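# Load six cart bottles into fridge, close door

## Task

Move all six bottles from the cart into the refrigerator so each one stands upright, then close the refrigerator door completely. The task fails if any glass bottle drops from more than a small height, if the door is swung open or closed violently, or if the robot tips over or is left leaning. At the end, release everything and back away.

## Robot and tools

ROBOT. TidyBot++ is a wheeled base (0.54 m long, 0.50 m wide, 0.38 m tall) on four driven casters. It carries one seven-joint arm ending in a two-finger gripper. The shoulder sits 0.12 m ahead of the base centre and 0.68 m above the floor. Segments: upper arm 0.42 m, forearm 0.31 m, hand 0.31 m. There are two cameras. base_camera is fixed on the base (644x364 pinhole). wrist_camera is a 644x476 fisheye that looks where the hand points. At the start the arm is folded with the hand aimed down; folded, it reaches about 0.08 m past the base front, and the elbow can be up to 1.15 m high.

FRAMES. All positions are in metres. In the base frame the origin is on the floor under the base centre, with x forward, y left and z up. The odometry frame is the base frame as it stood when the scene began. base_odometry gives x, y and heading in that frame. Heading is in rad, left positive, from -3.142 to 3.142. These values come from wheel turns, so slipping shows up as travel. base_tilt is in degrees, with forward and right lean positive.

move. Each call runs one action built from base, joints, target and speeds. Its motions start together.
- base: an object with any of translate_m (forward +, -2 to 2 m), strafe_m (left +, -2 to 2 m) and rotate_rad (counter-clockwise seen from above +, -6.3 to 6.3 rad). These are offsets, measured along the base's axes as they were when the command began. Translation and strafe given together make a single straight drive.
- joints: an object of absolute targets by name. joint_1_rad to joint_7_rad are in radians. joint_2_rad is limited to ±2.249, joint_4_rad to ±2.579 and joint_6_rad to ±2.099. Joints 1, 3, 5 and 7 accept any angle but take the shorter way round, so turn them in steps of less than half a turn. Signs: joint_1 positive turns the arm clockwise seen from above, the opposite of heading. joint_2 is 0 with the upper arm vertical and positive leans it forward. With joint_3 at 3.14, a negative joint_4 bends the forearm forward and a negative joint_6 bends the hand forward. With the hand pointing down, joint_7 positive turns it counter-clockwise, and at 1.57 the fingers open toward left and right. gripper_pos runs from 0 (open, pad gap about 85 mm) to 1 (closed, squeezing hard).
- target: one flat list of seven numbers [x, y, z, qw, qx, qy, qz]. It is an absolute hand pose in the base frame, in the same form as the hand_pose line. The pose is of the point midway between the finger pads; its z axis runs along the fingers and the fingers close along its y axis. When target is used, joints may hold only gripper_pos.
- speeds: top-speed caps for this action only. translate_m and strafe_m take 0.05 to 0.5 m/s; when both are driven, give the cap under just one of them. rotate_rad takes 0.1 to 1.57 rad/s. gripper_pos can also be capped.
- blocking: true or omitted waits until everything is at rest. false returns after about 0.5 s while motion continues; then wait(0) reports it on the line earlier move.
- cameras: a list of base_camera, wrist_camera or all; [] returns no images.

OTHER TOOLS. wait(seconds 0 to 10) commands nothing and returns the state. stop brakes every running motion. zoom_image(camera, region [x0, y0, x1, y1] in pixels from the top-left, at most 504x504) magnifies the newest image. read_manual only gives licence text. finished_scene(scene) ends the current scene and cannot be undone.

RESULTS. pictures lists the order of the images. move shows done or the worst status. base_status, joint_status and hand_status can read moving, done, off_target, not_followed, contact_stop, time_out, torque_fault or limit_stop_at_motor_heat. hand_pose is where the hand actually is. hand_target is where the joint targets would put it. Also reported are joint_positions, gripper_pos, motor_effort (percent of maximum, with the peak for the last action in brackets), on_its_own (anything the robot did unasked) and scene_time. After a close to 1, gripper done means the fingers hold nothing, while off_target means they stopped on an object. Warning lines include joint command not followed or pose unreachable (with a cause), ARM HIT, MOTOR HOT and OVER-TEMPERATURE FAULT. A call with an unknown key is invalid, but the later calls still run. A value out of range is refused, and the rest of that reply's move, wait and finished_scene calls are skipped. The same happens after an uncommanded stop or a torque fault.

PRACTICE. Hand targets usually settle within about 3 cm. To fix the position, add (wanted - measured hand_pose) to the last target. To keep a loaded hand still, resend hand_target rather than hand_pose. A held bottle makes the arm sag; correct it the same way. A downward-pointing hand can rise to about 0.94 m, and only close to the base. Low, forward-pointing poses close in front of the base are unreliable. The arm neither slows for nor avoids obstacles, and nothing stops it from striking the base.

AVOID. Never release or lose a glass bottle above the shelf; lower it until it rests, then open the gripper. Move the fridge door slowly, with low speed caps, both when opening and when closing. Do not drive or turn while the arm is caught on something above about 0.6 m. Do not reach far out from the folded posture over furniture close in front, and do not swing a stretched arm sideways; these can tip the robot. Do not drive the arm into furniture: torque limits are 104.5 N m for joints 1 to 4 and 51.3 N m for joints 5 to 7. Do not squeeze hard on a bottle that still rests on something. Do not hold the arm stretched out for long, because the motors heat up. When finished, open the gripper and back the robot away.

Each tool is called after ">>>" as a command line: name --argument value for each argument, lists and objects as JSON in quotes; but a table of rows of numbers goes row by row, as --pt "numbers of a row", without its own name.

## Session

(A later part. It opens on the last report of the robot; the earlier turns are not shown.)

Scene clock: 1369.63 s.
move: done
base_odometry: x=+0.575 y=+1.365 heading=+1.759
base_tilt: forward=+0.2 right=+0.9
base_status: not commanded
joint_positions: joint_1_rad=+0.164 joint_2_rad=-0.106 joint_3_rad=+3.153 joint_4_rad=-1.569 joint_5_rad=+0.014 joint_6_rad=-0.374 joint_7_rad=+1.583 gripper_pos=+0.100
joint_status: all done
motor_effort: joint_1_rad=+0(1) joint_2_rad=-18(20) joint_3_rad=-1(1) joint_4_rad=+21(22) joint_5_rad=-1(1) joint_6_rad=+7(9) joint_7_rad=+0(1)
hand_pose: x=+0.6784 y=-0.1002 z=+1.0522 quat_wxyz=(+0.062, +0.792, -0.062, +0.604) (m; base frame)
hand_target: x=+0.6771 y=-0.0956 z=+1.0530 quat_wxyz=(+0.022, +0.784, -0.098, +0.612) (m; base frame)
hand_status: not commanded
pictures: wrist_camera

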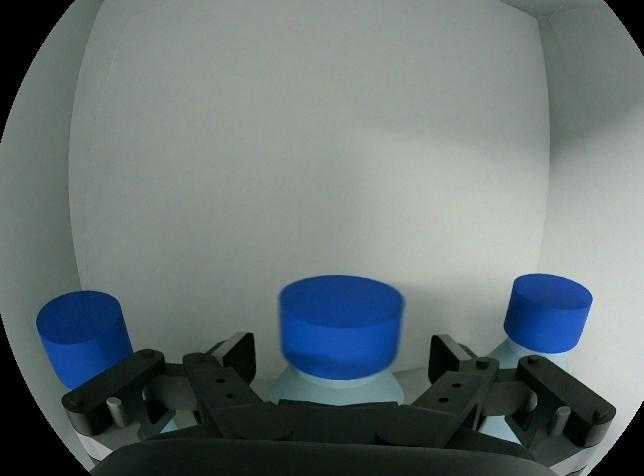

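>>> move --base '{"translate_m": -0.276, "strafe_m": 0.05}' --speeds '{"translate_m": 0.28}' --cameras '["wrist_camera"]'

Scene clock: 1378.03 s.
move: done
base_odometry: x=+0.578 y=+1.084 heading=+1.759
base_tilt: forward=+0.1 right=+0.9
base_status: done
joint_positions: joint_1_rad=+0.164 joint_2_rad=-0.119 joint_3_rad=+3.153 joint_4_rad=-1.570 joint_5_rad=+0.014 joint_6_rad=-0.374 joint_7_rad=+1.583 gripper_pos=+0.100
joint_status: not commanded
motor_effort: joint_1_rad=+0(2) joint_2_rad=-17(23) joint_3_rad=-1(3) joint_4_rad=+21(23) joint_5_rad=+0(1) joint_6_rad=+8(9) joint_7_rad=+0(1)
hand_pose: x=+0.6736 y=-0.0994 z=+1.0588 quat_wxyz=(+0.063, +0.789, -0.062, +0.608) (m; base frame)
hand_target: x=+0.6771 y=-0.0956 z=+1.0530 quat_wxyz=(+0.022, +0.784, -0.098, +0.612) (m; base frame)
hand_status: not commanded
pictures: wrist_camera

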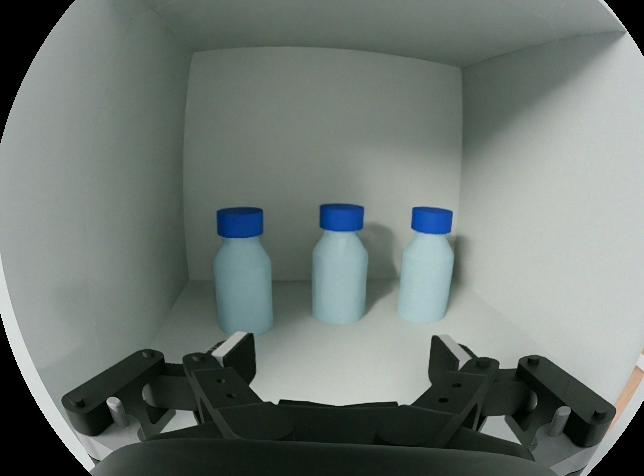

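>>> move --base '{"translate_m": -0.37}' --speeds '{"translate_m": 0.4}' --joints '{"joint_2_rad": -0.6, "joint_4_rad": -2.1, "joint_6_rad": -0.3}' --cameras '["wrist_camera"]'

Scene clock: 1413.77 s.
move: done
base_odometry: x=+0.647 y=+0.720 heading=+1.759
base_tilt: forward=+0.2 right=+0.8
base_status: done
joint_positions: joint_1_rad=+0.164 joint_2_rad=-0.600 joint_3_rad=+3.153 joint_4_rad=-2.080 joint_5_rad=+0.014 joint_6_rad=-0.350 joint_7_rad=+1.583 gripper_pos=+0.100
joint_status: all done
motor_effort: joint_1_rad=+0(1) joint_2_rad=-1(21) joint_3_rad=+0(1) joint_4_rad=+22(23) joint_5_rad=-1(1) joint_6_rad=+9(9) joint_7_rad=+0(1)
hand_pose: x=+0.4893 y=-0.0672 z=+0.9778 quat_wxyz=(+0.060, +0.790, -0.062, +0.607) (m; base frame)
hand_target: x=+0.4930 y=-0.0633 z=+0.9809 quat_wxyz=(+0.021, +0.777, -0.099, +0.622) (m; base frame)
hand_status: not commanded
pictures: wrist_camera

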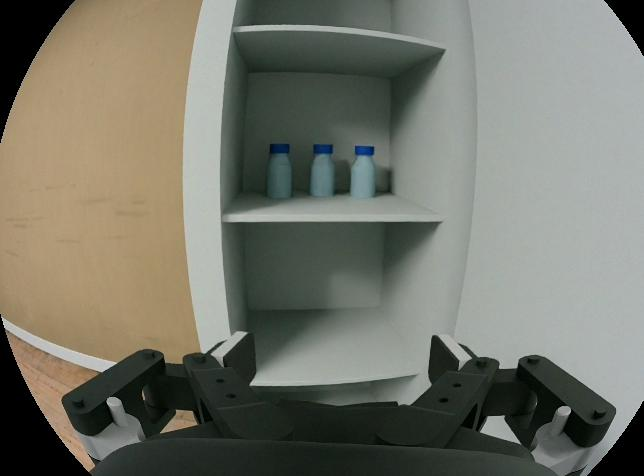

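>>> move --base '{"translate_m": -0.535, "strafe_m": 0.211, "rotate_rad": -2.165}' --joints '{"joint_1_rad": 0.0}' --cameras '["wrist_camera"]'

Scene clock: 1423.87 s.
move: done
base_odometry: x=+0.540 y=+0.155 heading=-0.406
base_tilt: forward=+0.1 right=+0.9
base_status: done
joint_positions: joint_1_rad=+0.013 joint_2_rad=-0.599 joint_3_rad=+3.153 joint_4_rad=-2.081 joint_5_rad=+0.014 joint_6_rad=-0.348 joint_7_rad=+1.583 gripper_pos=+0.100
joint_status: all done
motor_effort: joint_1_rad=+0(2) joint_2_rad=-1(4) joint_3_rad=+0(2) joint_4_rad=+21(22) joint_5_rad=+0(1) joint_6_rad=+8(9) joint_7_rad=+0(1)
hand_pose: x=+0.4958 y=-0.0108 z=+0.9777 quat_wxyz=(+0.014, +0.792, -0.003, +0.610) (m; base frame)
hand_target: x=+0.4983 y=+0.0009 z=+0.9809 quat_wxyz=(-0.032, +0.782, -0.033, +0.621) (m; base frame)
hand_status: not commanded
pictures: wrist_camera

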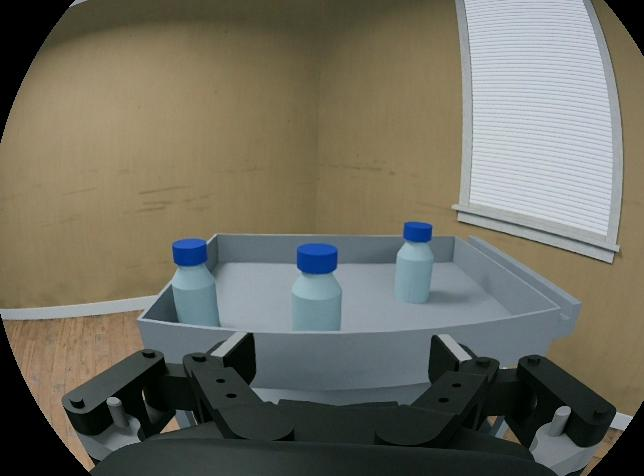

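>>> move --base '{"strafe_m": 0.024}' --joints '{"joint_2_rad": 0.0, "joint_4_rad": -1.82, "joint_6_rad": 0.025}' --cameras '["wrist_camera"]'

Scene clock: 1440.63 s.
move: done
base_odometry: x=+0.549 y=+0.177 heading=-0.407
base_tilt: forward=+0.2 right=+0.8
base_status: done
joint_positions: joint_1_rad=+0.013 joint_2_rad=-0.013 joint_3_rad=+3.153 joint_4_rad=-1.825 joint_5_rad=+0.014 joint_6_rad=-0.028 joint_7_rad=+1.583 gripper_pos=+0.100
joint_status: all done
motor_effort: joint_1_rad=+0(1) joint_2_rad=-21(23) joint_3_rad=-1(2) joint_4_rad=+21(23) joint_5_rad=+0(1) joint_6_rad=+8(9) joint_7_rad=+0(1)
hand_pose: x=+0.7188 y=-0.0138 z=+0.9446 quat_wxyz=(+0.016, +0.796, +0.000, +0.606) (m; base frame)
hand_target: x=+0.7273 y=-0.0067 z=+0.9558 quat_wxyz=(-0.022, +0.781, -0.038, +0.623) (m; base frame)
hand_status: not commanded
pictures: wrist_camera

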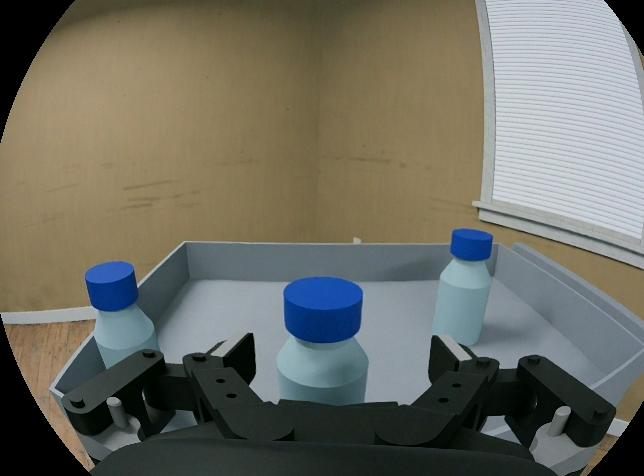

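>>> move --base '{"translate_m": 0.075, "strafe_m": 0.0105}' --speeds '{"translate_m": 0.15}' --joints '{"joint_2_rad": 0.048, "joint_4_rad": -1.913, "joint_6_rad": 0.15}' --cameras '["wrist_camera"]'

Scene clock: 1460.70 s.
move: done
base_odometry: x=+0.622 y=+0.157 heading=-0.406
base_tilt: forward=+0.2 right=+0.8
base_status: done
joint_positions: joint_1_rad=+0.013 joint_2_rad=+0.043 joint_3_rad=+3.153 joint_4_rad=-1.897 joint_5_rad=+0.014 joint_6_rad=+0.101 joint_7_rad=+1.583 gripper_pos=+0.100
joint_status: all done
motor_effort: joint_1_rad=+0(1) joint_2_rad=-23(26) joint_3_rad=+0(2) joint_4_rad=+20(22) joint_5_rad=-1(1) joint_6_rad=+9(9) joint_7_rad=+0(1)
hand_pose: x=+0.7303 y=-0.0131 z=+0.9063 quat_wxyz=(+0.015, +0.795, +0.001, +0.606) (m; base frame)
hand_target: x=+0.7323 y=-0.0089 z=+0.9084 quat_wxyz=(-0.018, +0.786, -0.041, +0.617) (m; base frame)
hand_status: not commanded
pictures: wrist_camera

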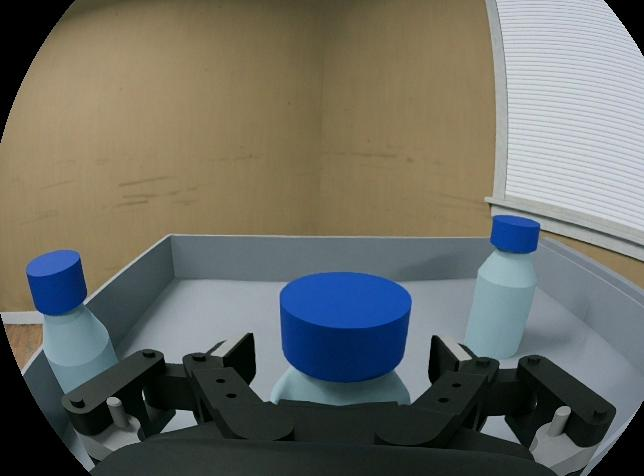

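>>> move --joints '{"gripper_pos": 0.5}' --cameras '[]'

>>> move --joints '{"gripper_pos": 0.63}' --cameras '["wrist_camera"]'

Scene clock: 1465.33 s.
move: off_target
base_odometry: x=+0.622 y=+0.157 heading=-0.406
base_tilt: forward=+0.2 right=+0.8
base_status: not commanded
joint_positions: joint_1_rad=+0.013 joint_2_rad=+0.043 joint_3_rad=+3.153 joint_4_rad=-1.897 joint_5_rad=+0.014 joint_6_rad=+0.103 joint_7_rad=+1.583 gripper_pos=+0.458
joint_status: gripper_pos off_target (ended at +0.458, target +0.500)
motor_effort: joint_1_rad=+0(1) joint_2_rad=-22(23) joint_3_rad=-1(2) joint_4_rad=+21(21) joint_5_rad=-1(1) joint_6_rad=+8(9) joint_7_rad=-1(1)
hand_pose: x=+0.7304 y=-0.0131 z=+0.9070 quat_wxyz=(+0.015, +0.795, +0.001, +0.607) (m; base frame)
hand_target: x=+0.7323 y=-0.0089 z=+0.9084 quat_wxyz=(-0.018, +0.786, -0.041, +0.617) (m; base frame)
hand_status: not commanded
pictures: none
No camera images: "cameras" was empty.

Scene clock: 1465.90 s.
move: off_target
base_odometry: x=+0.622 y=+0.157 heading=-0.406
base_tilt: forward=+0.3 right=+0.9
base_status: not commanded
joint_positions: joint_1_rad=+0.013 joint_2_rad=+0.043 joint_3_rad=+3.153 joint_4_rad=-1.897 joint_5_rad=+0.014 joint_6_rad=+0.103 joint_7_rad=+1.583 gripper_pos=+0.458
joint_status: gripper_pos off_target (ended at +0.458, target +0.630)
motor_effort: joint_1_rad=-1(1) joint_2_rad=-22(22) joint_3_rad=-1(2) joint_4_rad=+21(21) joint_5_rad=+0(1) joint_6_rad=+8(9) joint_7_rad=+0(1)
hand_pose: x=+0.7304 y=-0.0131 z=+0.9070 quat_wxyz=(+0.015, +0.795, +0.001, +0.607) (m; base frame)
hand_target: x=+0.7323 y=-0.0089 z=+0.9084 quat_wxyz=(-0.018, +0.786, -0.041, +0.617) (m; base frame)
hand_status: not commanded
pictures: wrist_camera

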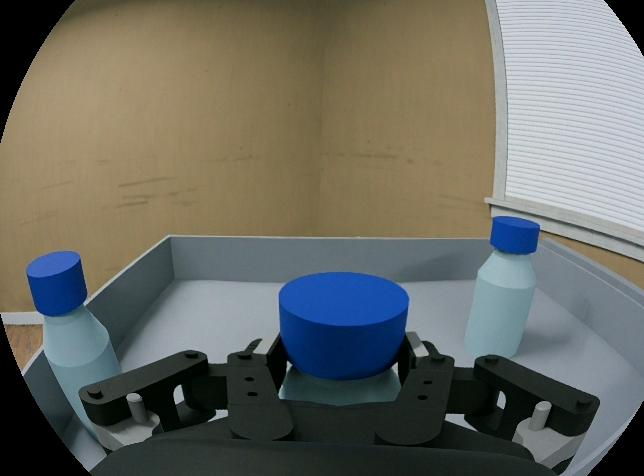

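>>> move --joints '{"joint_2_rad": -0.04, "joint_4_rad": -1.62, "joint_6_rad": -0.25}' --cameras '[]'

>>> move --base '{"translate_m": -0.28}' --speeds '{"translate_m": 0.3}' --joints '{"joint_2_rad": -0.092, "joint_4_rad": -1.388, "joint_6_rad": -0.41}' --cameras '["wrist_camera"]'

Scene clock: 1492.60 s.
move: done
base_odometry: x=+0.622 y=+0.157 heading=-0.406
base_tilt: forward=+0.2 right=+0.9
base_status: not commanded
joint_positions: joint_1_rad=+0.013 joint_2_rad=-0.018 joint_3_rad=+3.153 joint_4_rad=-1.642 joint_5_rad=+0.014 joint_6_rad=-0.215 joint_7_rad=+1.583 gripper_pos=+0.458
joint_status: all done
motor_effort: joint_1_rad=+0(0) joint_2_rad=-27(31) joint_3_rad=-1(2) joint_4_rad=+27(28) joint_5_rad=-1(1) joint_6_rad=+12(14) joint_7_rad=-1(1)
hand_pose: x=+0.7256 y=-0.0145 z=+1.0029 quat_wxyz=(+0.016, +0.795, +0.000, +0.606) (m; base frame)
hand_target: x=+0.7176 y=-0.0016 z=+1.0197 quat_wxyz=(-0.028, +0.792, -0.033, +0.609) (m; base frame)
hand_status: not commanded
pictures: none
No camera images: "cameras" was empty.

Scene clock: 1494.47 s.
move: done
base_odometry: x=+0.365 y=+0.268 heading=-0.406
base_tilt: forward=+0.2 right=+0.9
base_status: done
joint_positions: joint_1_rad=+0.011 joint_2_rad=-0.076 joint_3_rad=+3.153 joint_4_rad=-1.411 joint_5_rad=+0.014 joint_6_rad=-0.378 joint_7_rad=+1.583 gripper_pos=+0.458
joint_status: all done
motor_effort: joint_1_rad=+0(2) joint_2_rad=-24(31) joint_3_rad=+0(2) joint_4_rad=+27(30) joint_5_rad=+0(1) joint_6_rad=+13(14) joint_7_rad=-1(1)
hand_pose: x=+0.7006 y=-0.0140 z=+1.1311 quat_wxyz=(+0.017, +0.755, -0.001, +0.655) (m; base frame)
hand_target: x=+0.6915 y=+0.0012 z=+1.1444 quat_wxyz=(-0.032, +0.753, -0.027, +0.657) (m; base frame)
hand_status: not commanded
pictures: wrist_camera

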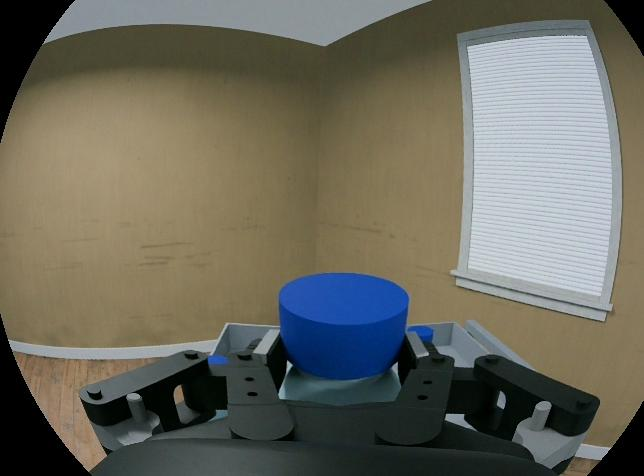

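>>> move --base '{"translate_m": 0.158, "strafe_m": 0.477, "rotate_rad": 2.14}' --speeds '{"strafe_m": 0.17, "rotate_rad": 1.0}' --cameras '["wrist_camera"]'

>>> zoom_image --camera "wrist_camera" --region '[120, 60, 500, 360]'

Scene clock: 1525.07 s.
move: done
base_odometry: x=+0.699 y=+0.644 heading=+1.734
base_tilt: forward=+0.2 right=+0.9
base_status: done
joint_positions: joint_1_rad=+0.000 joint_2_rad=-0.071 joint_3_rad=+3.159 joint_4_rad=-1.410 joint_5_rad=+0.014 joint_6_rad=-0.380 joint_7_rad=+1.583 gripper_pos=+0.458
joint_status: not commanded
motor_effort: joint_1_rad=+0(6) joint_2_rad=-25(27) joint_3_rad=+0(7) joint_4_rad=+27(28) joint_5_rad=+0(2) joint_6_rad=+12(13) joint_7_rad=+0(1)
hand_pose: x=+0.7029 y=-0.0110 z=+1.1278 quat_wxyz=(+0.015, +0.757, +0.001, +0.653) (m; base frame)
hand_target: x=+0.6915 y=+0.0012 z=+1.1444 quat_wxyz=(-0.032, +0.753, -0.027, +0.657) (m; base frame)
hand_status: not commanded
pictures: wrist_camera

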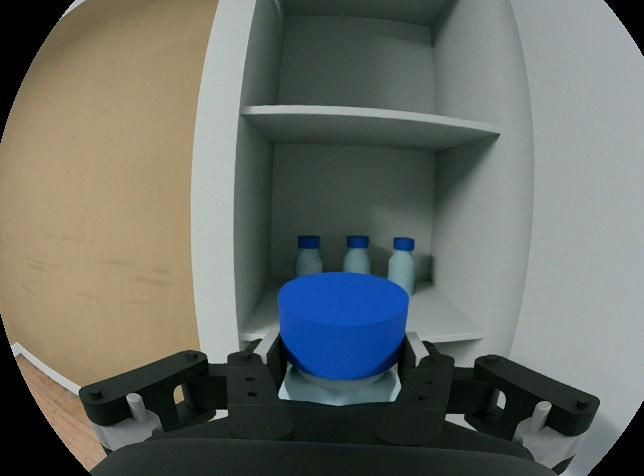

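Scaled by 1.326.

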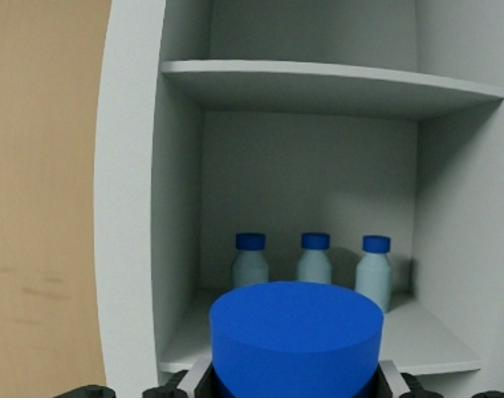

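>>> move --base '{"translate_m": 0.27, "strafe_m": 0.0, "rotate_rad": 0.024}' --speeds '{"translate_m": 0.3}' --joints '{"joint_1_rad": 0.38}' --cameras '["wrist_camera"]'

>>> zoom_image --camera "wrist_camera" --region '[0, 60, 500, 400]'

Scene clock: 1551.93 s.
move: done
base_odometry: x=+0.655 y=+0.911 heading=+1.758
base_tilt: forward=+0.2 right=+0.8
base_status: done
joint_positions: joint_1_rad=+0.364 joint_2_rad=-0.070 joint_3_rad=+3.154 joint_4_rad=-1.410 joint_5_rad=+0.013 joint_6_rad=-0.382 joint_7_rad=+1.583 gripper_pos=+0.458
joint_status: all done
motor_effort: joint_1_rad=+0(3) joint_2_rad=-24(27) joint_3_rad=-1(4) joint_4_rad=+27(28) joint_5_rad=+0(1) joint_6_rad=+13(14) joint_7_rad=-1(1)
hand_pose: x=+0.6622 y=-0.2154 z=+1.1265 quat_wxyz=(+0.131, +0.746, -0.135, +0.638) (m; base frame)
hand_target: x=+0.6511 y=-0.2113 z=+1.1444 quat_wxyz=(+0.093, +0.734, -0.169, +0.651) (m; base frame)
hand_status: not commanded
pictures: wrist_camera

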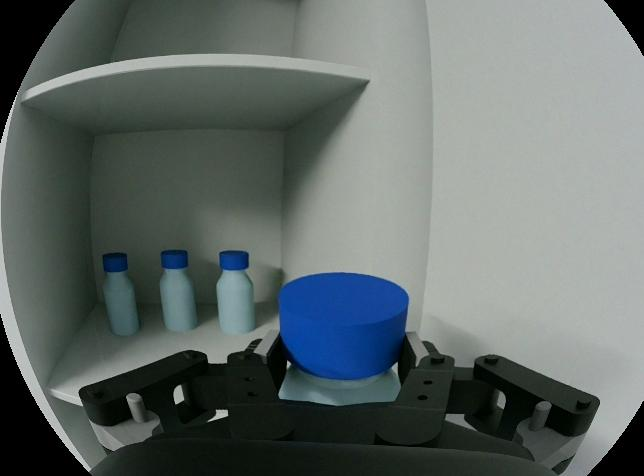

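Scaled by 1.008.

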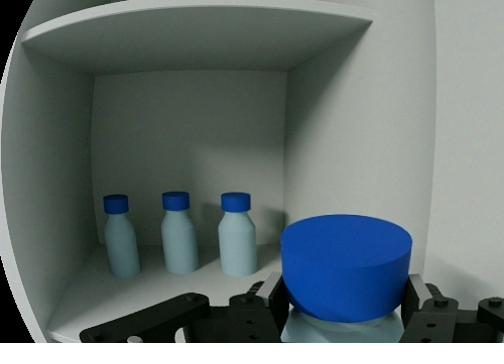

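>>> move --base '{"translate_m": 0.29, "strafe_m": -0.014, "rotate_rad": 0.012}' --speeds '{"translate_m": 0.25}' --cameras '["wrist_camera"]'

Scene clock: 1582.57 s.
move: done
base_odometry: x=+0.615 y=+1.198 heading=+1.771
base_tilt: forward=+0.2 right=+0.9
base_status: done
joint_positions: joint_1_rad=+0.369 joint_2_rad=-0.070 joint_3_rad=+3.154 joint_4_rad=-1.410 joint_5_rad=+0.013 joint_6_rad=-0.383 joint_7_rad=+1.583 gripper_pos=+0.458
joint_status: not commanded
motor_effort: joint_1_rad=+0(3) joint_2_rad=-24(27) joint_3_rad=+0(4) joint_4_rad=+27(28) joint_5_rad=+0(1) joint_6_rad=+13(14) joint_7_rad=+1(1)
hand_pose: x=+0.6614 y=-0.2181 z=+1.1258 quat_wxyz=(+0.133, +0.747, -0.136, +0.637) (m; base frame)
hand_target: x=+0.6511 y=-0.2113 z=+1.1444 quat_wxyz=(+0.093, +0.734, -0.169, +0.651) (m; base frame)
hand_status: not commanded
pictures: wrist_camera

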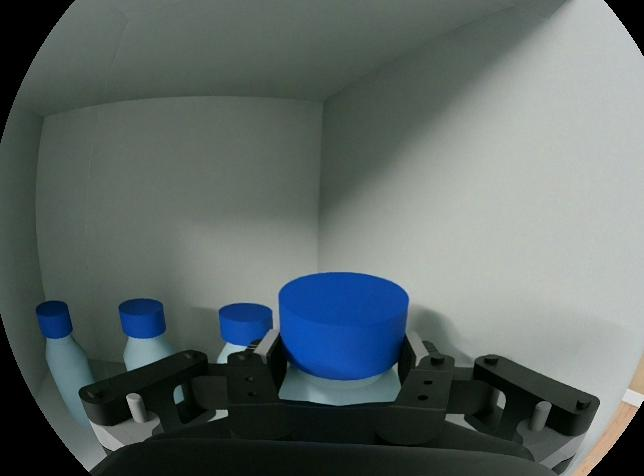

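>>> move --base '{"translate_m": 0.02}' --joints '{"joint_2_rad": -0.105, "joint_4_rad": -1.52, "joint_6_rad": -0.40}' --cameras '["wrist_camera"]'

Scene clock: 1608.07 s.
move: done
base_odometry: x=+0.611 y=+1.218 heading=+1.771
base_tilt: forward=+0.2 right=+0.7
base_status: done
joint_positions: joint_1_rad=+0.370 joint_2_rad=-0.079 joint_3_rad=+3.154 joint_4_rad=-1.538 joint_5_rad=+0.013 joint_6_rad=-0.386 joint_7_rad=+1.583 gripper_pos=+0.458
joint_status: all done
motor_effort: joint_1_rad=+0(1) joint_2_rad=-24(27) joint_3_rad=+0(2) joint_4_rad=+27(30) joint_5_rad=-1(1) joint_6_rad=+12(14) joint_7_rad=+0(1)
hand_pose: x=+0.6562 y=-0.2163 z=+1.0519 quat_wxyz=(+0.124, +0.784, -0.143, +0.591) (m; base frame)
hand_target: x=+0.6475 y=-0.2099 z=+1.0740 quat_wxyz=(+0.086, +0.767, -0.178, +0.610) (m; base frame)
hand_status: not commanded
pictures: wrist_camera

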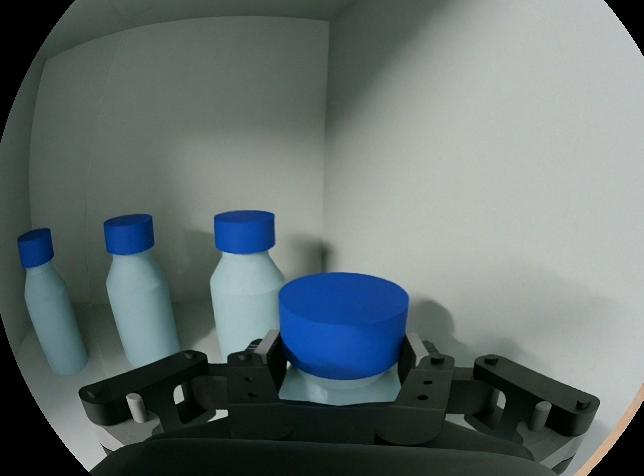

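>>> move --joints '{"joint_2_rad": -0.109, "joint_4_rad": -1.535, "joint_6_rad": -0.395}' --cameras '[]'

>>> move --joints '{"joint_2_rad": -0.111, "joint_4_rad": -1.55, "joint_6_rad": -0.38}' --cameras '[]'

>>> move --joints '{"joint_2_rad": -0.113, "joint_4_rad": -1.568, "joint_6_rad": -0.37}' --cameras '[]'

Scene clock: 1614.90 s.
move: done
base_odometry: x=+0.611 y=+1.218 heading=+1.771
base_tilt: forward=+0.2 right=+0.9
base_status: not commanded
joint_positions: joint_1_rad=+0.370 joint_2_rad=-0.081 joint_3_rad=+3.154 joint_4_rad=-1.544 joint_5_rad=+0.013 joint_6_rad=-0.386 joint_7_rad=+1.583 gripper_pos=+0.458
joint_status: all done
motor_effort: joint_1_rad=+0(0) joint_2_rad=-23(24) joint_3_rad=-1(1) joint_4_rad=+26(27) joint_5_rad=-1(1) joint_6_rad=+12(13) joint_7_rad=+0(1)
hand_pose: x=+0.6550 y=-0.2158 z=+1.0500 quat_wxyz=(+0.123, +0.785, -0.143, +0.590) (m; base frame)
hand_target: x=+0.6460 y=-0.2094 z=+1.0686 quat_wxyz=(+0.086, +0.769, -0.178, +0.608) (m; base frame)
hand_status: not commanded
pictures: none
No camera images: "cameras" was empty.

Scene clock: 1615.43 s.
move: done
base_odometry: x=+0.611 y=+1.218 heading=+1.771
base_tilt: forward=+0.2 right=+0.8
base_status: not commanded
joint_positions: joint_1_rad=+0.370 joint_2_rad=-0.087 joint_3_rad=+3.154 joint_4_rad=-1.549 joint_5_rad=+0.013 joint_6_rad=-0.386 joint_7_rad=+1.583 gripper_pos=+0.458
joint_status: all done
motor_effort: joint_1_rad=+0(0) joint_2_rad=-22(24) joint_3_rad=+0(2) joint_4_rad=+25(27) joint_5_rad=+0(1) joint_6_rad=+10(12) joint_7_rad=+0(1)
hand_pose: x=+0.6530 y=-0.2151 z=+1.0495 quat_wxyz=(+0.123, +0.785, -0.144, +0.590) (m; base frame)
hand_target: x=+0.6458 y=-0.2096 z=+1.0651 quat_wxyz=(+0.086, +0.769, -0.179, +0.608) (m; base frame)
hand_status: not commanded
pictures: none
No camera images: "cameras" was empty.

Scene clock: 1616.00 s.
move: done
base_odometry: x=+0.611 y=+1.218 heading=+1.771
base_tilt: forward=+0.3 right=+0.9
base_status: not commanded
joint_positions: joint_1_rad=+0.370 joint_2_rad=-0.093 joint_3_rad=+3.154 joint_4_rad=-1.556 joint_5_rad=+0.013 joint_6_rad=-0.385 joint_7_rad=+1.583 gripper_pos=+0.458
joint_status: all done
motor_effort: joint_1_rad=+0(1) joint_2_rad=-20(23) joint_3_rad=-1(1) joint_4_rad=+23(25) joint_5_rad=+0(1) joint_6_rad=+9(11) joint_7_rad=+0(1)
hand_pose: x=+0.6504 y=-0.2140 z=+1.0492 quat_wxyz=(+0.123, +0.785, -0.144, +0.590) (m; base frame)
hand_target: x=+0.6451 y=-0.2095 z=+1.0582 quat_wxyz=(+0.086, +0.770, -0.179, +0.606) (m; base frame)
hand_status: not commanded
pictures: none
No camera images: "cameras" was empty.

>>> move --joints '{"joint_2_rad": -0.114, "joint_4_rad": -1.576, "joint_6_rad": -0.36}' --cameras '[]'

>>> move --joints '{"gripper_pos": 0.1}' --cameras '["wrist_camera"]'

Scene clock: 1621.33 s.
move: done
base_odometry: x=+0.611 y=+1.218 heading=+1.771
base_tilt: forward=+0.3 right=+0.9
base_status: not commanded
joint_positions: joint_1_rad=+0.370 joint_2_rad=-0.096 joint_3_rad=+3.154 joint_4_rad=-1.560 joint_5_rad=+0.013 joint_6_rad=-0.384 joint_7_rad=+1.583 gripper_pos=+0.458
joint_status: all done
motor_effort: joint_1_rad=+0(1) joint_2_rad=-21(21) joint_3_rad=+0(1) joint_4_rad=+22(23) joint_5_rad=+0(1) joint_6_rad=+9(9) joint_7_rad=+0(1)
hand_pose: x=+0.6494 y=-0.2137 z=+1.0493 quat_wxyz=(+0.123, +0.785, -0.144, +0.590) (m; base frame)
hand_target: x=+0.6451 y=-0.2097 z=+1.0568 quat_wxyz=(+0.086, +0.769, -0.179, +0.607) (m; base frame)
hand_status: not commanded
pictures: none
No camera images: "cameras" was empty.

Scene clock: 1622.20 s.
move: done
base_odometry: x=+0.611 y=+1.218 heading=+1.771
base_tilt: forward=+0.2 right=+0.9
base_status: not commanded
joint_positions: joint_1_rad=+0.370 joint_2_rad=-0.107 joint_3_rad=+3.154 joint_4_rad=-1.560 joint_5_rad=+0.013 joint_6_rad=-0.384 joint_7_rad=+1.583 gripper_pos=+0.100
joint_status: all done
motor_effort: joint_1_rad=+0(0) joint_2_rad=-18(21) joint_3_rad=-1(1) joint_4_rad=+22(23) joint_5_rad=+0(1) joint_6_rad=+8(9) joint_7_rad=+0(1)
hand_pose: x=+0.6457 y=-0.2122 z=+1.0554 quat_wxyz=(+0.124, +0.782, -0.143, +0.594) (m; base frame)
hand_target: x=+0.6451 y=-0.2097 z=+1.0568 quat_wxyz=(+0.086, +0.769, -0.179, +0.607) (m; base frame)
hand_status: not commanded
pictures: wrist_camera

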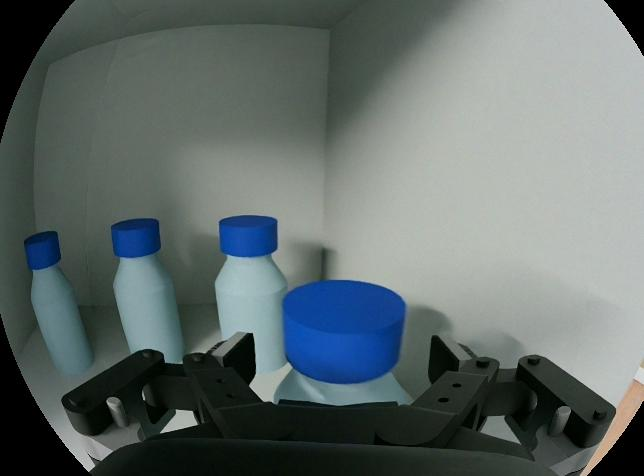

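>>> move --base '{"translate_m": -0.26, "strafe_m": 0.107}' --speeds '{"translate_m": 0.28}' --cameras '["wrist_camera"]'

Scene clock: 1627.63 s.
move: done
base_odometry: x=+0.557 y=+0.942 heading=+1.771
base_tilt: forward=+0.2 right=+0.9
base_status: done
joint_positions: joint_1_rad=+0.370 joint_2_rad=-0.119 joint_3_rad=+3.154 joint_4_rad=-1.560 joint_5_rad=+0.013 joint_6_rad=-0.384 joint_7_rad=+1.583 gripper_pos=+0.100
joint_status: not commanded
motor_effort: joint_1_rad=+0(1) joint_2_rad=-17(23) joint_3_rad=+0(2) joint_4_rad=+22(23) joint_5_rad=+0(1) joint_6_rad=+9(9) joint_7_rad=+0(1)
hand_pose: x=+0.6412 y=-0.2109 z=+1.0622 quat_wxyz=(+0.125, +0.778, -0.143, +0.599) (m; base frame)
hand_target: x=+0.6451 y=-0.2097 z=+1.0568 quat_wxyz=(+0.086, +0.769, -0.179, +0.607) (m; base frame)
hand_status: not commanded
pictures: wrist_camera

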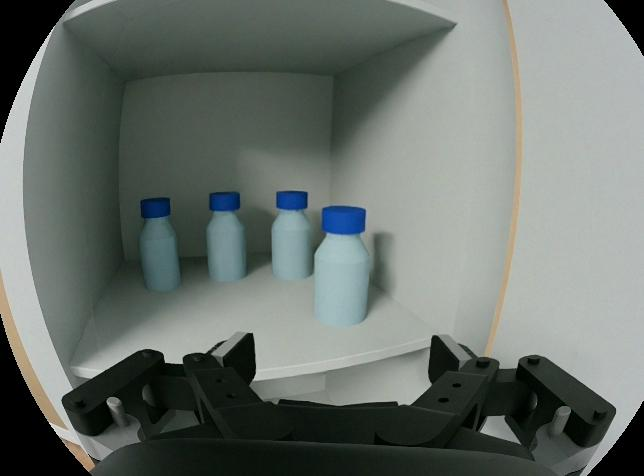

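>>> move --base '{"translate_m": -0.27}' --speeds '{"translate_m": 0.4}' --joints '{"joint_2_rad": -0.6, "joint_4_rad": -2.1, "joint_6_rad": -0.3}' --cameras '["wrist_camera"]'

Scene clock: 1650.20 s.
move: done
base_odometry: x=+0.611 y=+0.677 heading=+1.771
base_tilt: forward=+0.2 right=+0.9
base_status: done
joint_positions: joint_1_rad=+0.370 joint_2_rad=-0.596 joint_3_rad=+3.154 joint_4_rad=-2.081 joint_5_rad=+0.013 joint_6_rad=-0.350 joint_7_rad=+1.583 gripper_pos=+0.100
joint_status: all done
motor_effort: joint_1_rad=+0(2) joint_2_rad=-2(21) joint_3_rad=+0(2) joint_4_rad=+22(23) joint_5_rad=+0(1) joint_6_rad=+9(9) joint_7_rad=+0(1)
hand_pose: x=+0.4688 y=-0.1421 z=+0.9757 quat_wxyz=(+0.121, +0.781, -0.144, +0.596) (m; base frame)
hand_target: x=+0.4716 y=-0.1399 z=+0.9809 quat_wxyz=(+0.086, +0.762, -0.180, +0.616) (m; base frame)
hand_status: not commanded
pictures: wrist_camera

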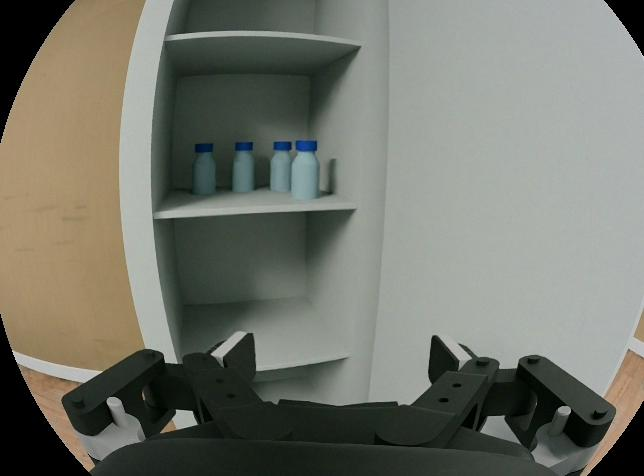

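>>> move --base '{"translate_m": -0.303, "strafe_m": 0.04, "rotate_rad": -2.181}' --joints '{"joint_1_rad": 0.0}' --cameras '["wrist_camera"]'

Scene clock: 1663.53 s.
move: done
base_odometry: x=+0.632 y=+0.372 heading=-0.409
base_tilt: forward=+0.1 right=+0.9
base_status: done
joint_positions: joint_1_rad=+0.015 joint_2_rad=-0.597 joint_3_rad=+3.154 joint_4_rad=-2.082 joint_5_rad=+0.013 joint_6_rad=-0.348 joint_7_rad=+1.583 gripper_pos=+0.100
joint_status: all done
motor_effort: joint_1_rad=+0(2) joint_2_rad=-1(4) joint_3_rad=+0(2) joint_4_rad=+22(22) joint_5_rad=+0(1) joint_6_rad=+8(9) joint_7_rad=+0(1)
hand_pose: x=+0.4963 y=-0.0114 z=+0.9765 quat_wxyz=(+0.014, +0.793, -0.003, +0.609) (m; base frame)
hand_target: x=+0.4983 y=+0.0009 z=+0.9809 quat_wxyz=(-0.032, +0.782, -0.033, +0.621) (m; base frame)
hand_status: not commanded
pictures: wrist_camera

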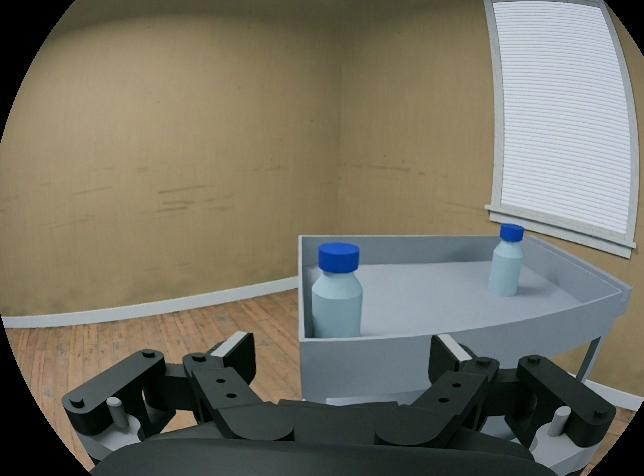

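>>> move --base '{"translate_m": 0.015}' --joints '{"joint_2_rad": 0.0, "joint_4_rad": -1.82, "joint_6_rad": 0.025}' --cameras '["wrist_camera"]'

Scene clock: 1671.30 s.
move: done
base_odometry: x=+0.646 y=+0.366 heading=-0.410
base_tilt: forward=+0.2 right=+0.9
base_status: done
joint_positions: joint_1_rad=+0.014 joint_2_rad=-0.013 joint_3_rad=+3.154 joint_4_rad=-1.825 joint_5_rad=+0.013 joint_6_rad=-0.028 joint_7_rad=+1.583 gripper_pos=+0.100
joint_status: all done
motor_effort: joint_1_rad=+0(0) joint_2_rad=-21(23) joint_3_rad=+0(1) joint_4_rad=+21(23) joint_5_rad=+0(1) joint_6_rad=+9(9) joint_7_rad=+0(1)
hand_pose: x=+0.7189 y=-0.0148 z=+0.9446 quat_wxyz=(+0.016, +0.796, -0.001, +0.606) (m; base frame)
hand_target: x=+0.7273 y=-0.0067 z=+0.9558 quat_wxyz=(-0.022, +0.781, -0.038, +0.623) (m; base frame)
hand_status: not commanded
pictures: wrist_camera

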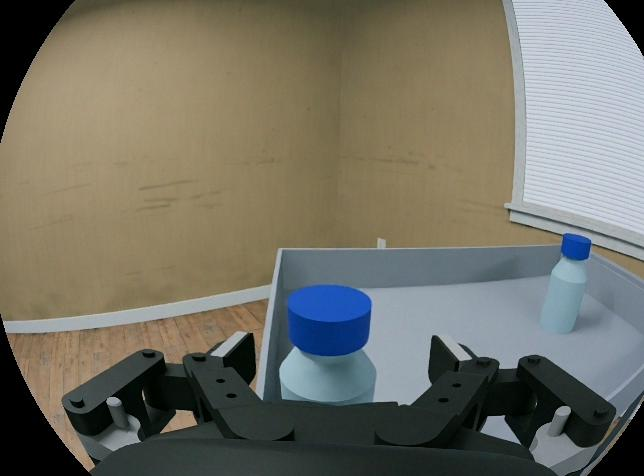

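>>> move --base '{"translate_m": 0.062, "strafe_m": 0.0055}' --speeds '{"translate_m": 0.15}' --joints '{"joint_2_rad": 0.048, "joint_4_rad": -1.913, "joint_6_rad": 0.15}' --cameras '["wrist_camera"]'

Scene clock: 1687.97 s.
move: done
base_odometry: x=+0.705 y=+0.346 heading=-0.411
base_tilt: forward=+0.2 right=+0.9
base_status: done
joint_positions: joint_1_rad=+0.014 joint_2_rad=+0.044 joint_3_rad=+3.154 joint_4_rad=-1.896 joint_5_rad=+0.013 joint_6_rad=+0.102 joint_7_rad=+1.583 gripper_pos=+0.100
joint_status: all done
motor_effort: joint_1_rad=+0(1) joint_2_rad=-23(27) joint_3_rad=+0(2) joint_4_rad=+20(22) joint_5_rad=-1(1) joint_6_rad=+9(9) joint_7_rad=+0(1)
hand_pose: x=+0.7309 y=-0.0143 z=+0.9063 quat_wxyz=(+0.015, +0.795, +0.000, +0.606) (m; base frame)
hand_target: x=+0.7323 y=-0.0089 z=+0.9084 quat_wxyz=(-0.018, +0.786, -0.041, +0.617) (m; base frame)
hand_status: not commanded
pictures: wrist_camera

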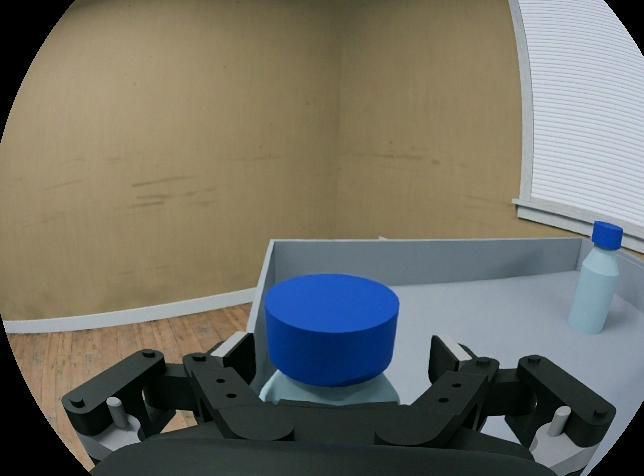

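>>> move --base '{"strafe_m": 0.0042}' --cameras '[]'

>>> move --joints '{"gripper_pos": 0.5}' --cameras '[]'

>>> move --joints '{"gripper_pos": 0.63}' --cameras '["wrist_camera"]'

Scene clock: 1694.60 s.
move: done
base_odometry: x=+0.707 y=+0.350 heading=-0.412
base_tilt: forward=+0.3 right=+0.8
base_status: done
joint_positions: joint_1_rad=+0.011 joint_2_rad=+0.044 joint_3_rad=+3.154 joint_4_rad=-1.896 joint_5_rad=+0.013 joint_6_rad=+0.102 joint_7_rad=+1.583 gripper_pos=+0.100
joint_status: not commanded
motor_effort: joint_1_rad=+0(3) joint_2_rad=-22(24) joint_3_rad=+0(3) joint_4_rad=+21(21) joint_5_rad=+0(1) joint_6_rad=+8(9) joint_7_rad=+0(1)
hand_pose: x=+0.7310 y=-0.0125 z=+0.9064 quat_wxyz=(+0.015, +0.795, +0.001, +0.606) (m; base frame)
hand_target: x=+0.7323 y=-0.0089 z=+0.9084 quat_wxyz=(-0.018, +0.786, -0.041, +0.617) (m; base frame)
hand_status: not commanded
pictures: none
No camera images: "cameras" was empty.

Scene clock: 1695.37 s.
move: off_target
base_odometry: x=+0.707 y=+0.350 heading=-0.412
base_tilt: forward=+0.2 right=+0.8
base_status: not commanded
joint_positions: joint_1_rad=+0.011 joint_2_rad=+0.044 joint_3_rad=+3.154 joint_4_rad=-1.896 joint_5_rad=+0.013 joint_6_rad=+0.104 joint_7_rad=+1.583 gripper_pos=+0.450
joint_status: gripper_pos off_target (ended at +0.450, target +0.500)
motor_effort: joint_1_rad=+0(1) joint_2_rad=-22(23) joint_3_rad=-1(2) joint_4_rad=+21(22) joint_5_rad=+0(1) joint_6_rad=+9(9) joint_7_rad=+0(1)
hand_pose: x=+0.7310 y=-0.0125 z=+0.9068 quat_wxyz=(+0.015, +0.795, +0.001, +0.607) (m; base frame)
hand_target: x=+0.7323 y=-0.0089 z=+0.9084 quat_wxyz=(-0.018, +0.786, -0.041, +0.617) (m; base frame)
hand_status: not commanded
pictures: none
No camera images: "cameras" was empty.

Scene clock: 1695.93 s.
move: off_target
base_odometry: x=+0.707 y=+0.350 heading=-0.412
base_tilt: forward=+0.3 right=+0.8
base_status: not commanded
joint_positions: joint_1_rad=+0.011 joint_2_rad=+0.044 joint_3_rad=+3.154 joint_4_rad=-1.896 joint_5_rad=+0.013 joint_6_rad=+0.104 joint_7_rad=+1.583 gripper_pos=+0.450
joint_status: gripper_pos off_target (ended at +0.450, target +0.630)
motor_effort: joint_1_rad=+0(0) joint_2_rad=-22(22) joint_3_rad=-1(2) joint_4_rad=+20(21) joint_5_rad=+0(1) joint_6_rad=+8(9) joint_7_rad=+0(1)
hand_pose: x=+0.7310 y=-0.0125 z=+0.9068 quat_wxyz=(+0.015, +0.795, +0.001, +0.607) (m; base frame)
hand_target: x=+0.7323 y=-0.0089 z=+0.9084 quat_wxyz=(-0.018, +0.786, -0.041, +0.617) (m; base frame)
hand_status: not commanded
pictures: wrist_camera

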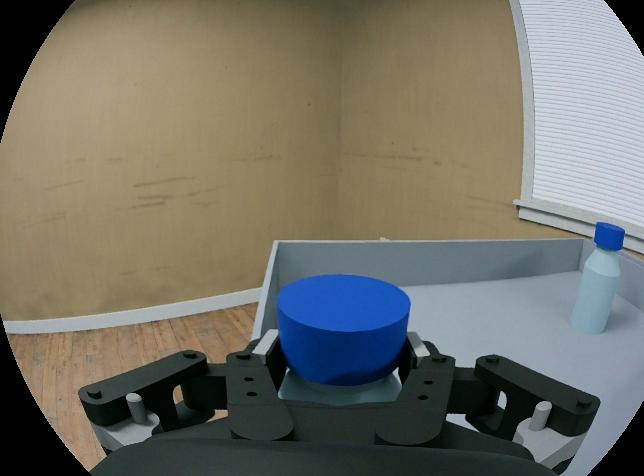

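>>> move --joints '{"joint_2_rad": -0.04, "joint_4_rad": -1.62, "joint_6_rad": -0.25}' --cameras '[]'

>>> move --base '{"translate_m": -0.28}' --speeds '{"translate_m": 0.3}' --joints '{"joint_2_rad": -0.092, "joint_4_rad": -1.388, "joint_6_rad": -0.41}' --cameras '["wrist_camera"]'

Scene clock: 1713.03 s.
move: done
base_odometry: x=+0.707 y=+0.350 heading=-0.412
base_tilt: forward=+0.2 right=+0.8
base_status: not commanded
joint_positions: joint_1_rad=+0.011 joint_2_rad=-0.025 joint_3_rad=+3.154 joint_4_rad=-1.635 joint_5_rad=+0.013 joint_6_rad=-0.207 joint_7_rad=+1.583 gripper_pos=+0.450
joint_status: all done
motor_effort: joint_1_rad=+0(0) joint_2_rad=-25(30) joint_3_rad=+0(1) joint_4_rad=+26(27) joint_5_rad=+0(1) joint_6_rad=+12(13) joint_7_rad=+0(1)
hand_pose: x=+0.7245 y=-0.0138 z=+1.0138 quat_wxyz=(+0.016, +0.789, +0.000, +0.614) (m; base frame)
hand_target: x=+0.7176 y=-0.0016 z=+1.0197 quat_wxyz=(-0.028, +0.792, -0.033, +0.609) (m; base frame)
hand_status: not commanded
pictures: none
No camera images: "cameras" was empty.

Scene clock: 1714.97 s.
move: done
base_odometry: x=+0.450 y=+0.462 heading=-0.412
base_tilt: forward=+0.2 right=+0.9
base_status: done
joint_positions: joint_1_rad=+0.010 joint_2_rad=-0.084 joint_3_rad=+3.154 joint_4_rad=-1.402 joint_5_rad=+0.013 joint_6_rad=-0.370 joint_7_rad=+1.583 gripper_pos=+0.450
joint_status: all done
motor_effort: joint_1_rad=+0(1) joint_2_rad=-22(30) joint_3_rad=-1(2) joint_4_rad=+26(28) joint_5_rad=-1(1) joint_6_rad=+12(13) joint_7_rad=+0(1)
hand_pose: x=+0.6970 y=-0.0137 z=+1.1434 quat_wxyz=(+0.017, +0.747, -0.001, +0.664) (m; base frame)
hand_target: x=+0.6915 y=+0.0012 z=+1.1444 quat_wxyz=(-0.032, +0.753, -0.027, +0.657) (m; base frame)
hand_status: not commanded
pictures: wrist_camera

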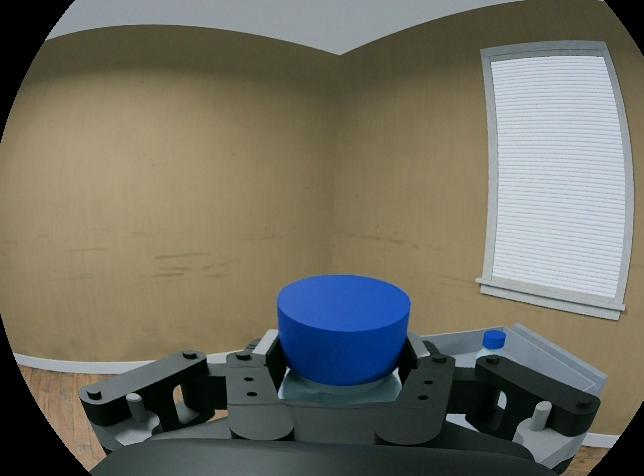

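>>> move --base '{"translate_m": 0.041, "strafe_m": 0.081, "rotate_rad": 2.17}' --speeds '{"strafe_m": 0.1, "rotate_rad": 1.0}' --cameras '["wrist_camera"]'

>>> zoom_image --camera "wrist_camera" --region '[220, 60, 620, 380]'

Scene clock: 1723.97 s.
move: done
base_odometry: x=+0.520 y=+0.520 heading=+1.758
base_tilt: forward=+0.2 right=+0.9
base_status: done
joint_positions: joint_1_rad=+0.001 joint_2_rad=-0.075 joint_3_rad=+3.157 joint_4_rad=-1.402 joint_5_rad=+0.013 joint_6_rad=-0.372 joint_7_rad=+1.583 gripper_pos=+0.450
joint_status: not commanded
motor_effort: joint_1_rad=+0(6) joint_2_rad=-23(27) joint_3_rad=+0(6) joint_4_rad=+26(27) joint_5_rad=+0(2) joint_6_rad=+11(12) joint_7_rad=+0(1)
hand_pose: x=+0.7015 y=-0.0104 z=+1.1371 quat_wxyz=(+0.015, +0.751, +0.001, +0.660) (m; base frame)
hand_target: x=+0.6915 y=+0.0012 z=+1.1444 quat_wxyz=(-0.032, +0.753, -0.027, +0.657) (m; base frame)
hand_status: not commanded
pictures: wrist_camera

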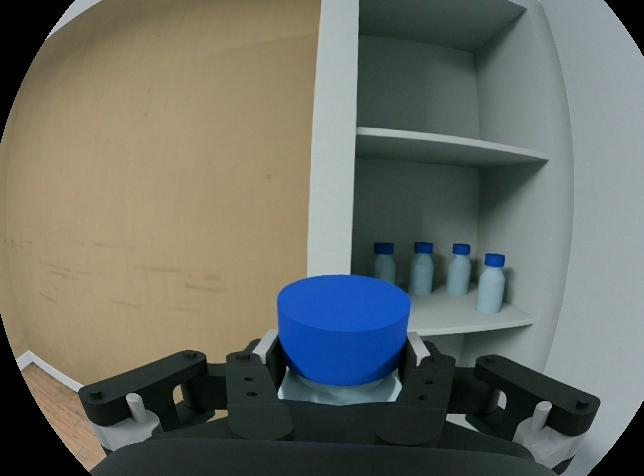

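Scaled by 1.260.

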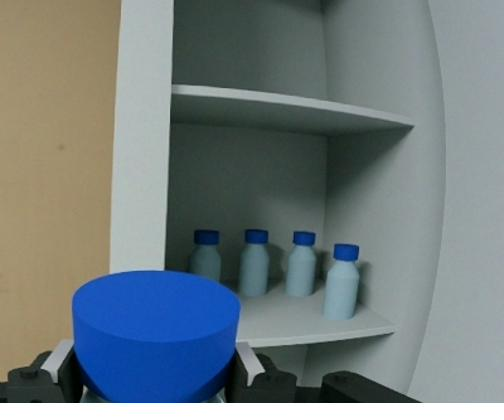

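>>> move --base '{"translate_m": 0.327, "strafe_m": -0.181, "rotate_rad": 0.038}' --speeds '{"translate_m": 0.3}' --cameras '["wrist_camera"]'

>>> zoom_image --camera "wrist_camera" --region '[60, 40, 560, 400]'

Scene clock: 1754.13 s.
move: done
base_odometry: x=+0.637 y=+0.875 heading=+1.797
base_tilt: forward=+0.2 right=+0.9
base_status: done
joint_positions: joint_1_rad=-0.005 joint_2_rad=-0.077 joint_3_rad=+3.152 joint_4_rad=-1.402 joint_5_rad=+0.013 joint_6_rad=-0.374 joint_7_rad=+1.583 gripper_pos=+0.450
joint_status: not commanded
motor_effort: joint_1_rad=+0(4) joint_2_rad=-22(26) joint_3_rad=-1(5) joint_4_rad=+25(27) joint_5_rad=+0(1) joint_6_rad=+12(13) joint_7_rad=+0(1)
hand_pose: x=+0.7006 y=-0.0033 z=+1.1377 quat_wxyz=(+0.011, +0.751, +0.006, +0.660) (m; base frame)
hand_target: x=+0.6915 y=+0.0012 z=+1.1444 quat_wxyz=(-0.032, +0.753, -0.027, +0.657) (m; base frame)
hand_status: not commanded
pictures: wrist_camera

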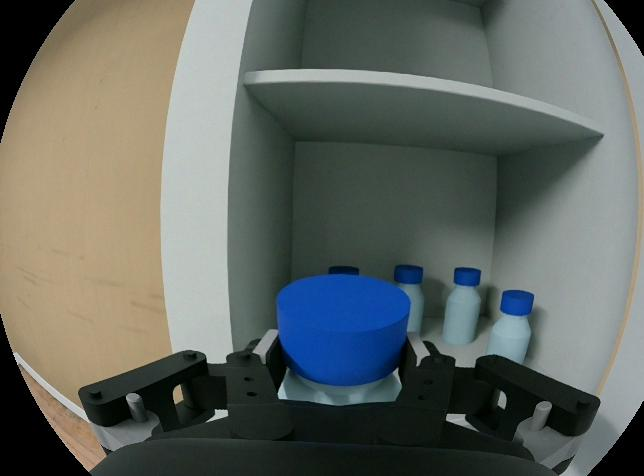

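Scaled by 1.008.

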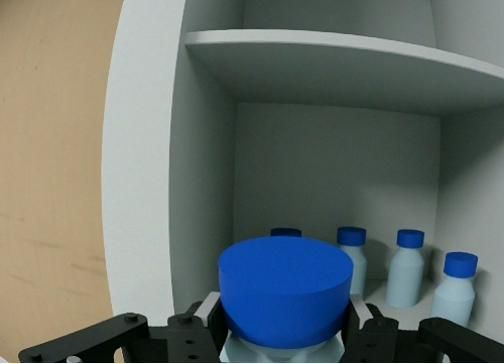

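>>> move --cameras '["wrist_camera"]'

Scene clock: 1791.00 s.
base_odometry: x=+0.637 y=+0.875 heading=+1.797
base_tilt: forward=+0.2 right=+0.9
base_status: done
joint_positions: joint_1_rad=-0.005 joint_2_rad=-0.077 joint_3_rad=+3.152 joint_4_rad=-1.402 joint_5_rad=+0.013 joint_6_rad=-0.374 joint_7_rad=+1.583 gripper_pos=+0.450
joint_status: not commanded
motor_effort: joint_1_rad=+0(4) joint_2_rad=-23(26) joint_3_rad=+0(5) joint_4_rad=+25(27) joint_5_rad=+0(1) joint_6_rad=+11(13) joint_7_rad=+0(1)
hand_pose: x=+0.7006 y=-0.0033 z=+1.1377 quat_wxyz=(+0.011, +0.751, +0.006, +0.660) (m; base frame)
hand_target: x=+0.6915 y=+0.0012 z=+1.1444 quat_wxyz=(-0.032, +0.753, -0.027, +0.657) (m; base frame)
hand_status: not commanded
pictures: wrist_camera

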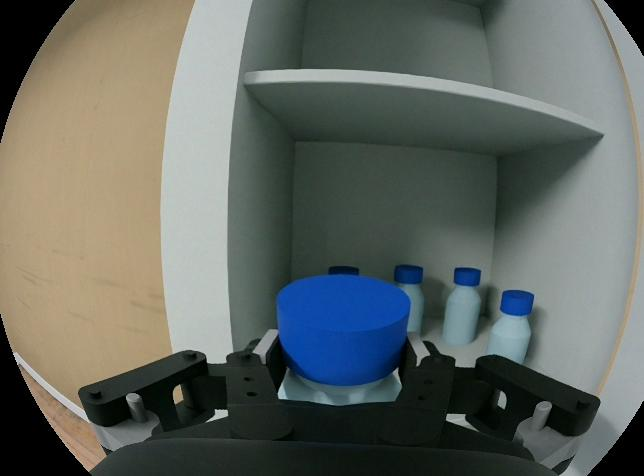

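>>> move --base '{"translate_m": 0.26, "rotate_rad": -0.015}' --speeds '{"translate_m": 0.25}' --cameras '["wrist_camera"]'

Scene clock: 1823.30 s.
move: done
base_odometry: x=+0.579 y=+1.129 heading=+1.781
base_tilt: forward=+0.2 right=+0.8
base_status: done
joint_positions: joint_1_rad=-0.003 joint_2_rad=-0.076 joint_3_rad=+3.152 joint_4_rad=-1.402 joint_5_rad=+0.013 joint_6_rad=-0.375 joint_7_rad=+1.583 gripper_pos=+0.450
joint_status: not commanded
motor_effort: joint_1_rad=+0(5) joint_2_rad=-23(26) joint_3_rad=-1(5) joint_4_rad=+26(26) joint_5_rad=+0(1) joint_6_rad=+11(13) joint_7_rad=-1(1)
hand_pose: x=+0.7007 y=-0.0047 z=+1.1372 quat_wxyz=(+0.012, +0.752, +0.005, +0.660) (m; base frame)
hand_target: x=+0.6915 y=+0.0012 z=+1.1444 quat_wxyz=(-0.032, +0.753, -0.027, +0.657) (m; base frame)
hand_status: not commanded
pictures: wrist_camera

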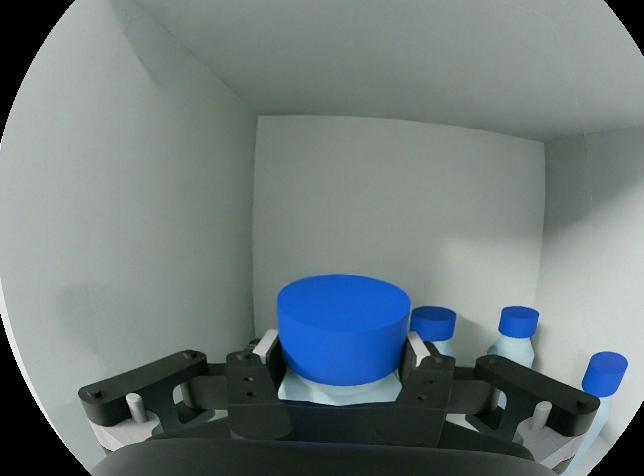

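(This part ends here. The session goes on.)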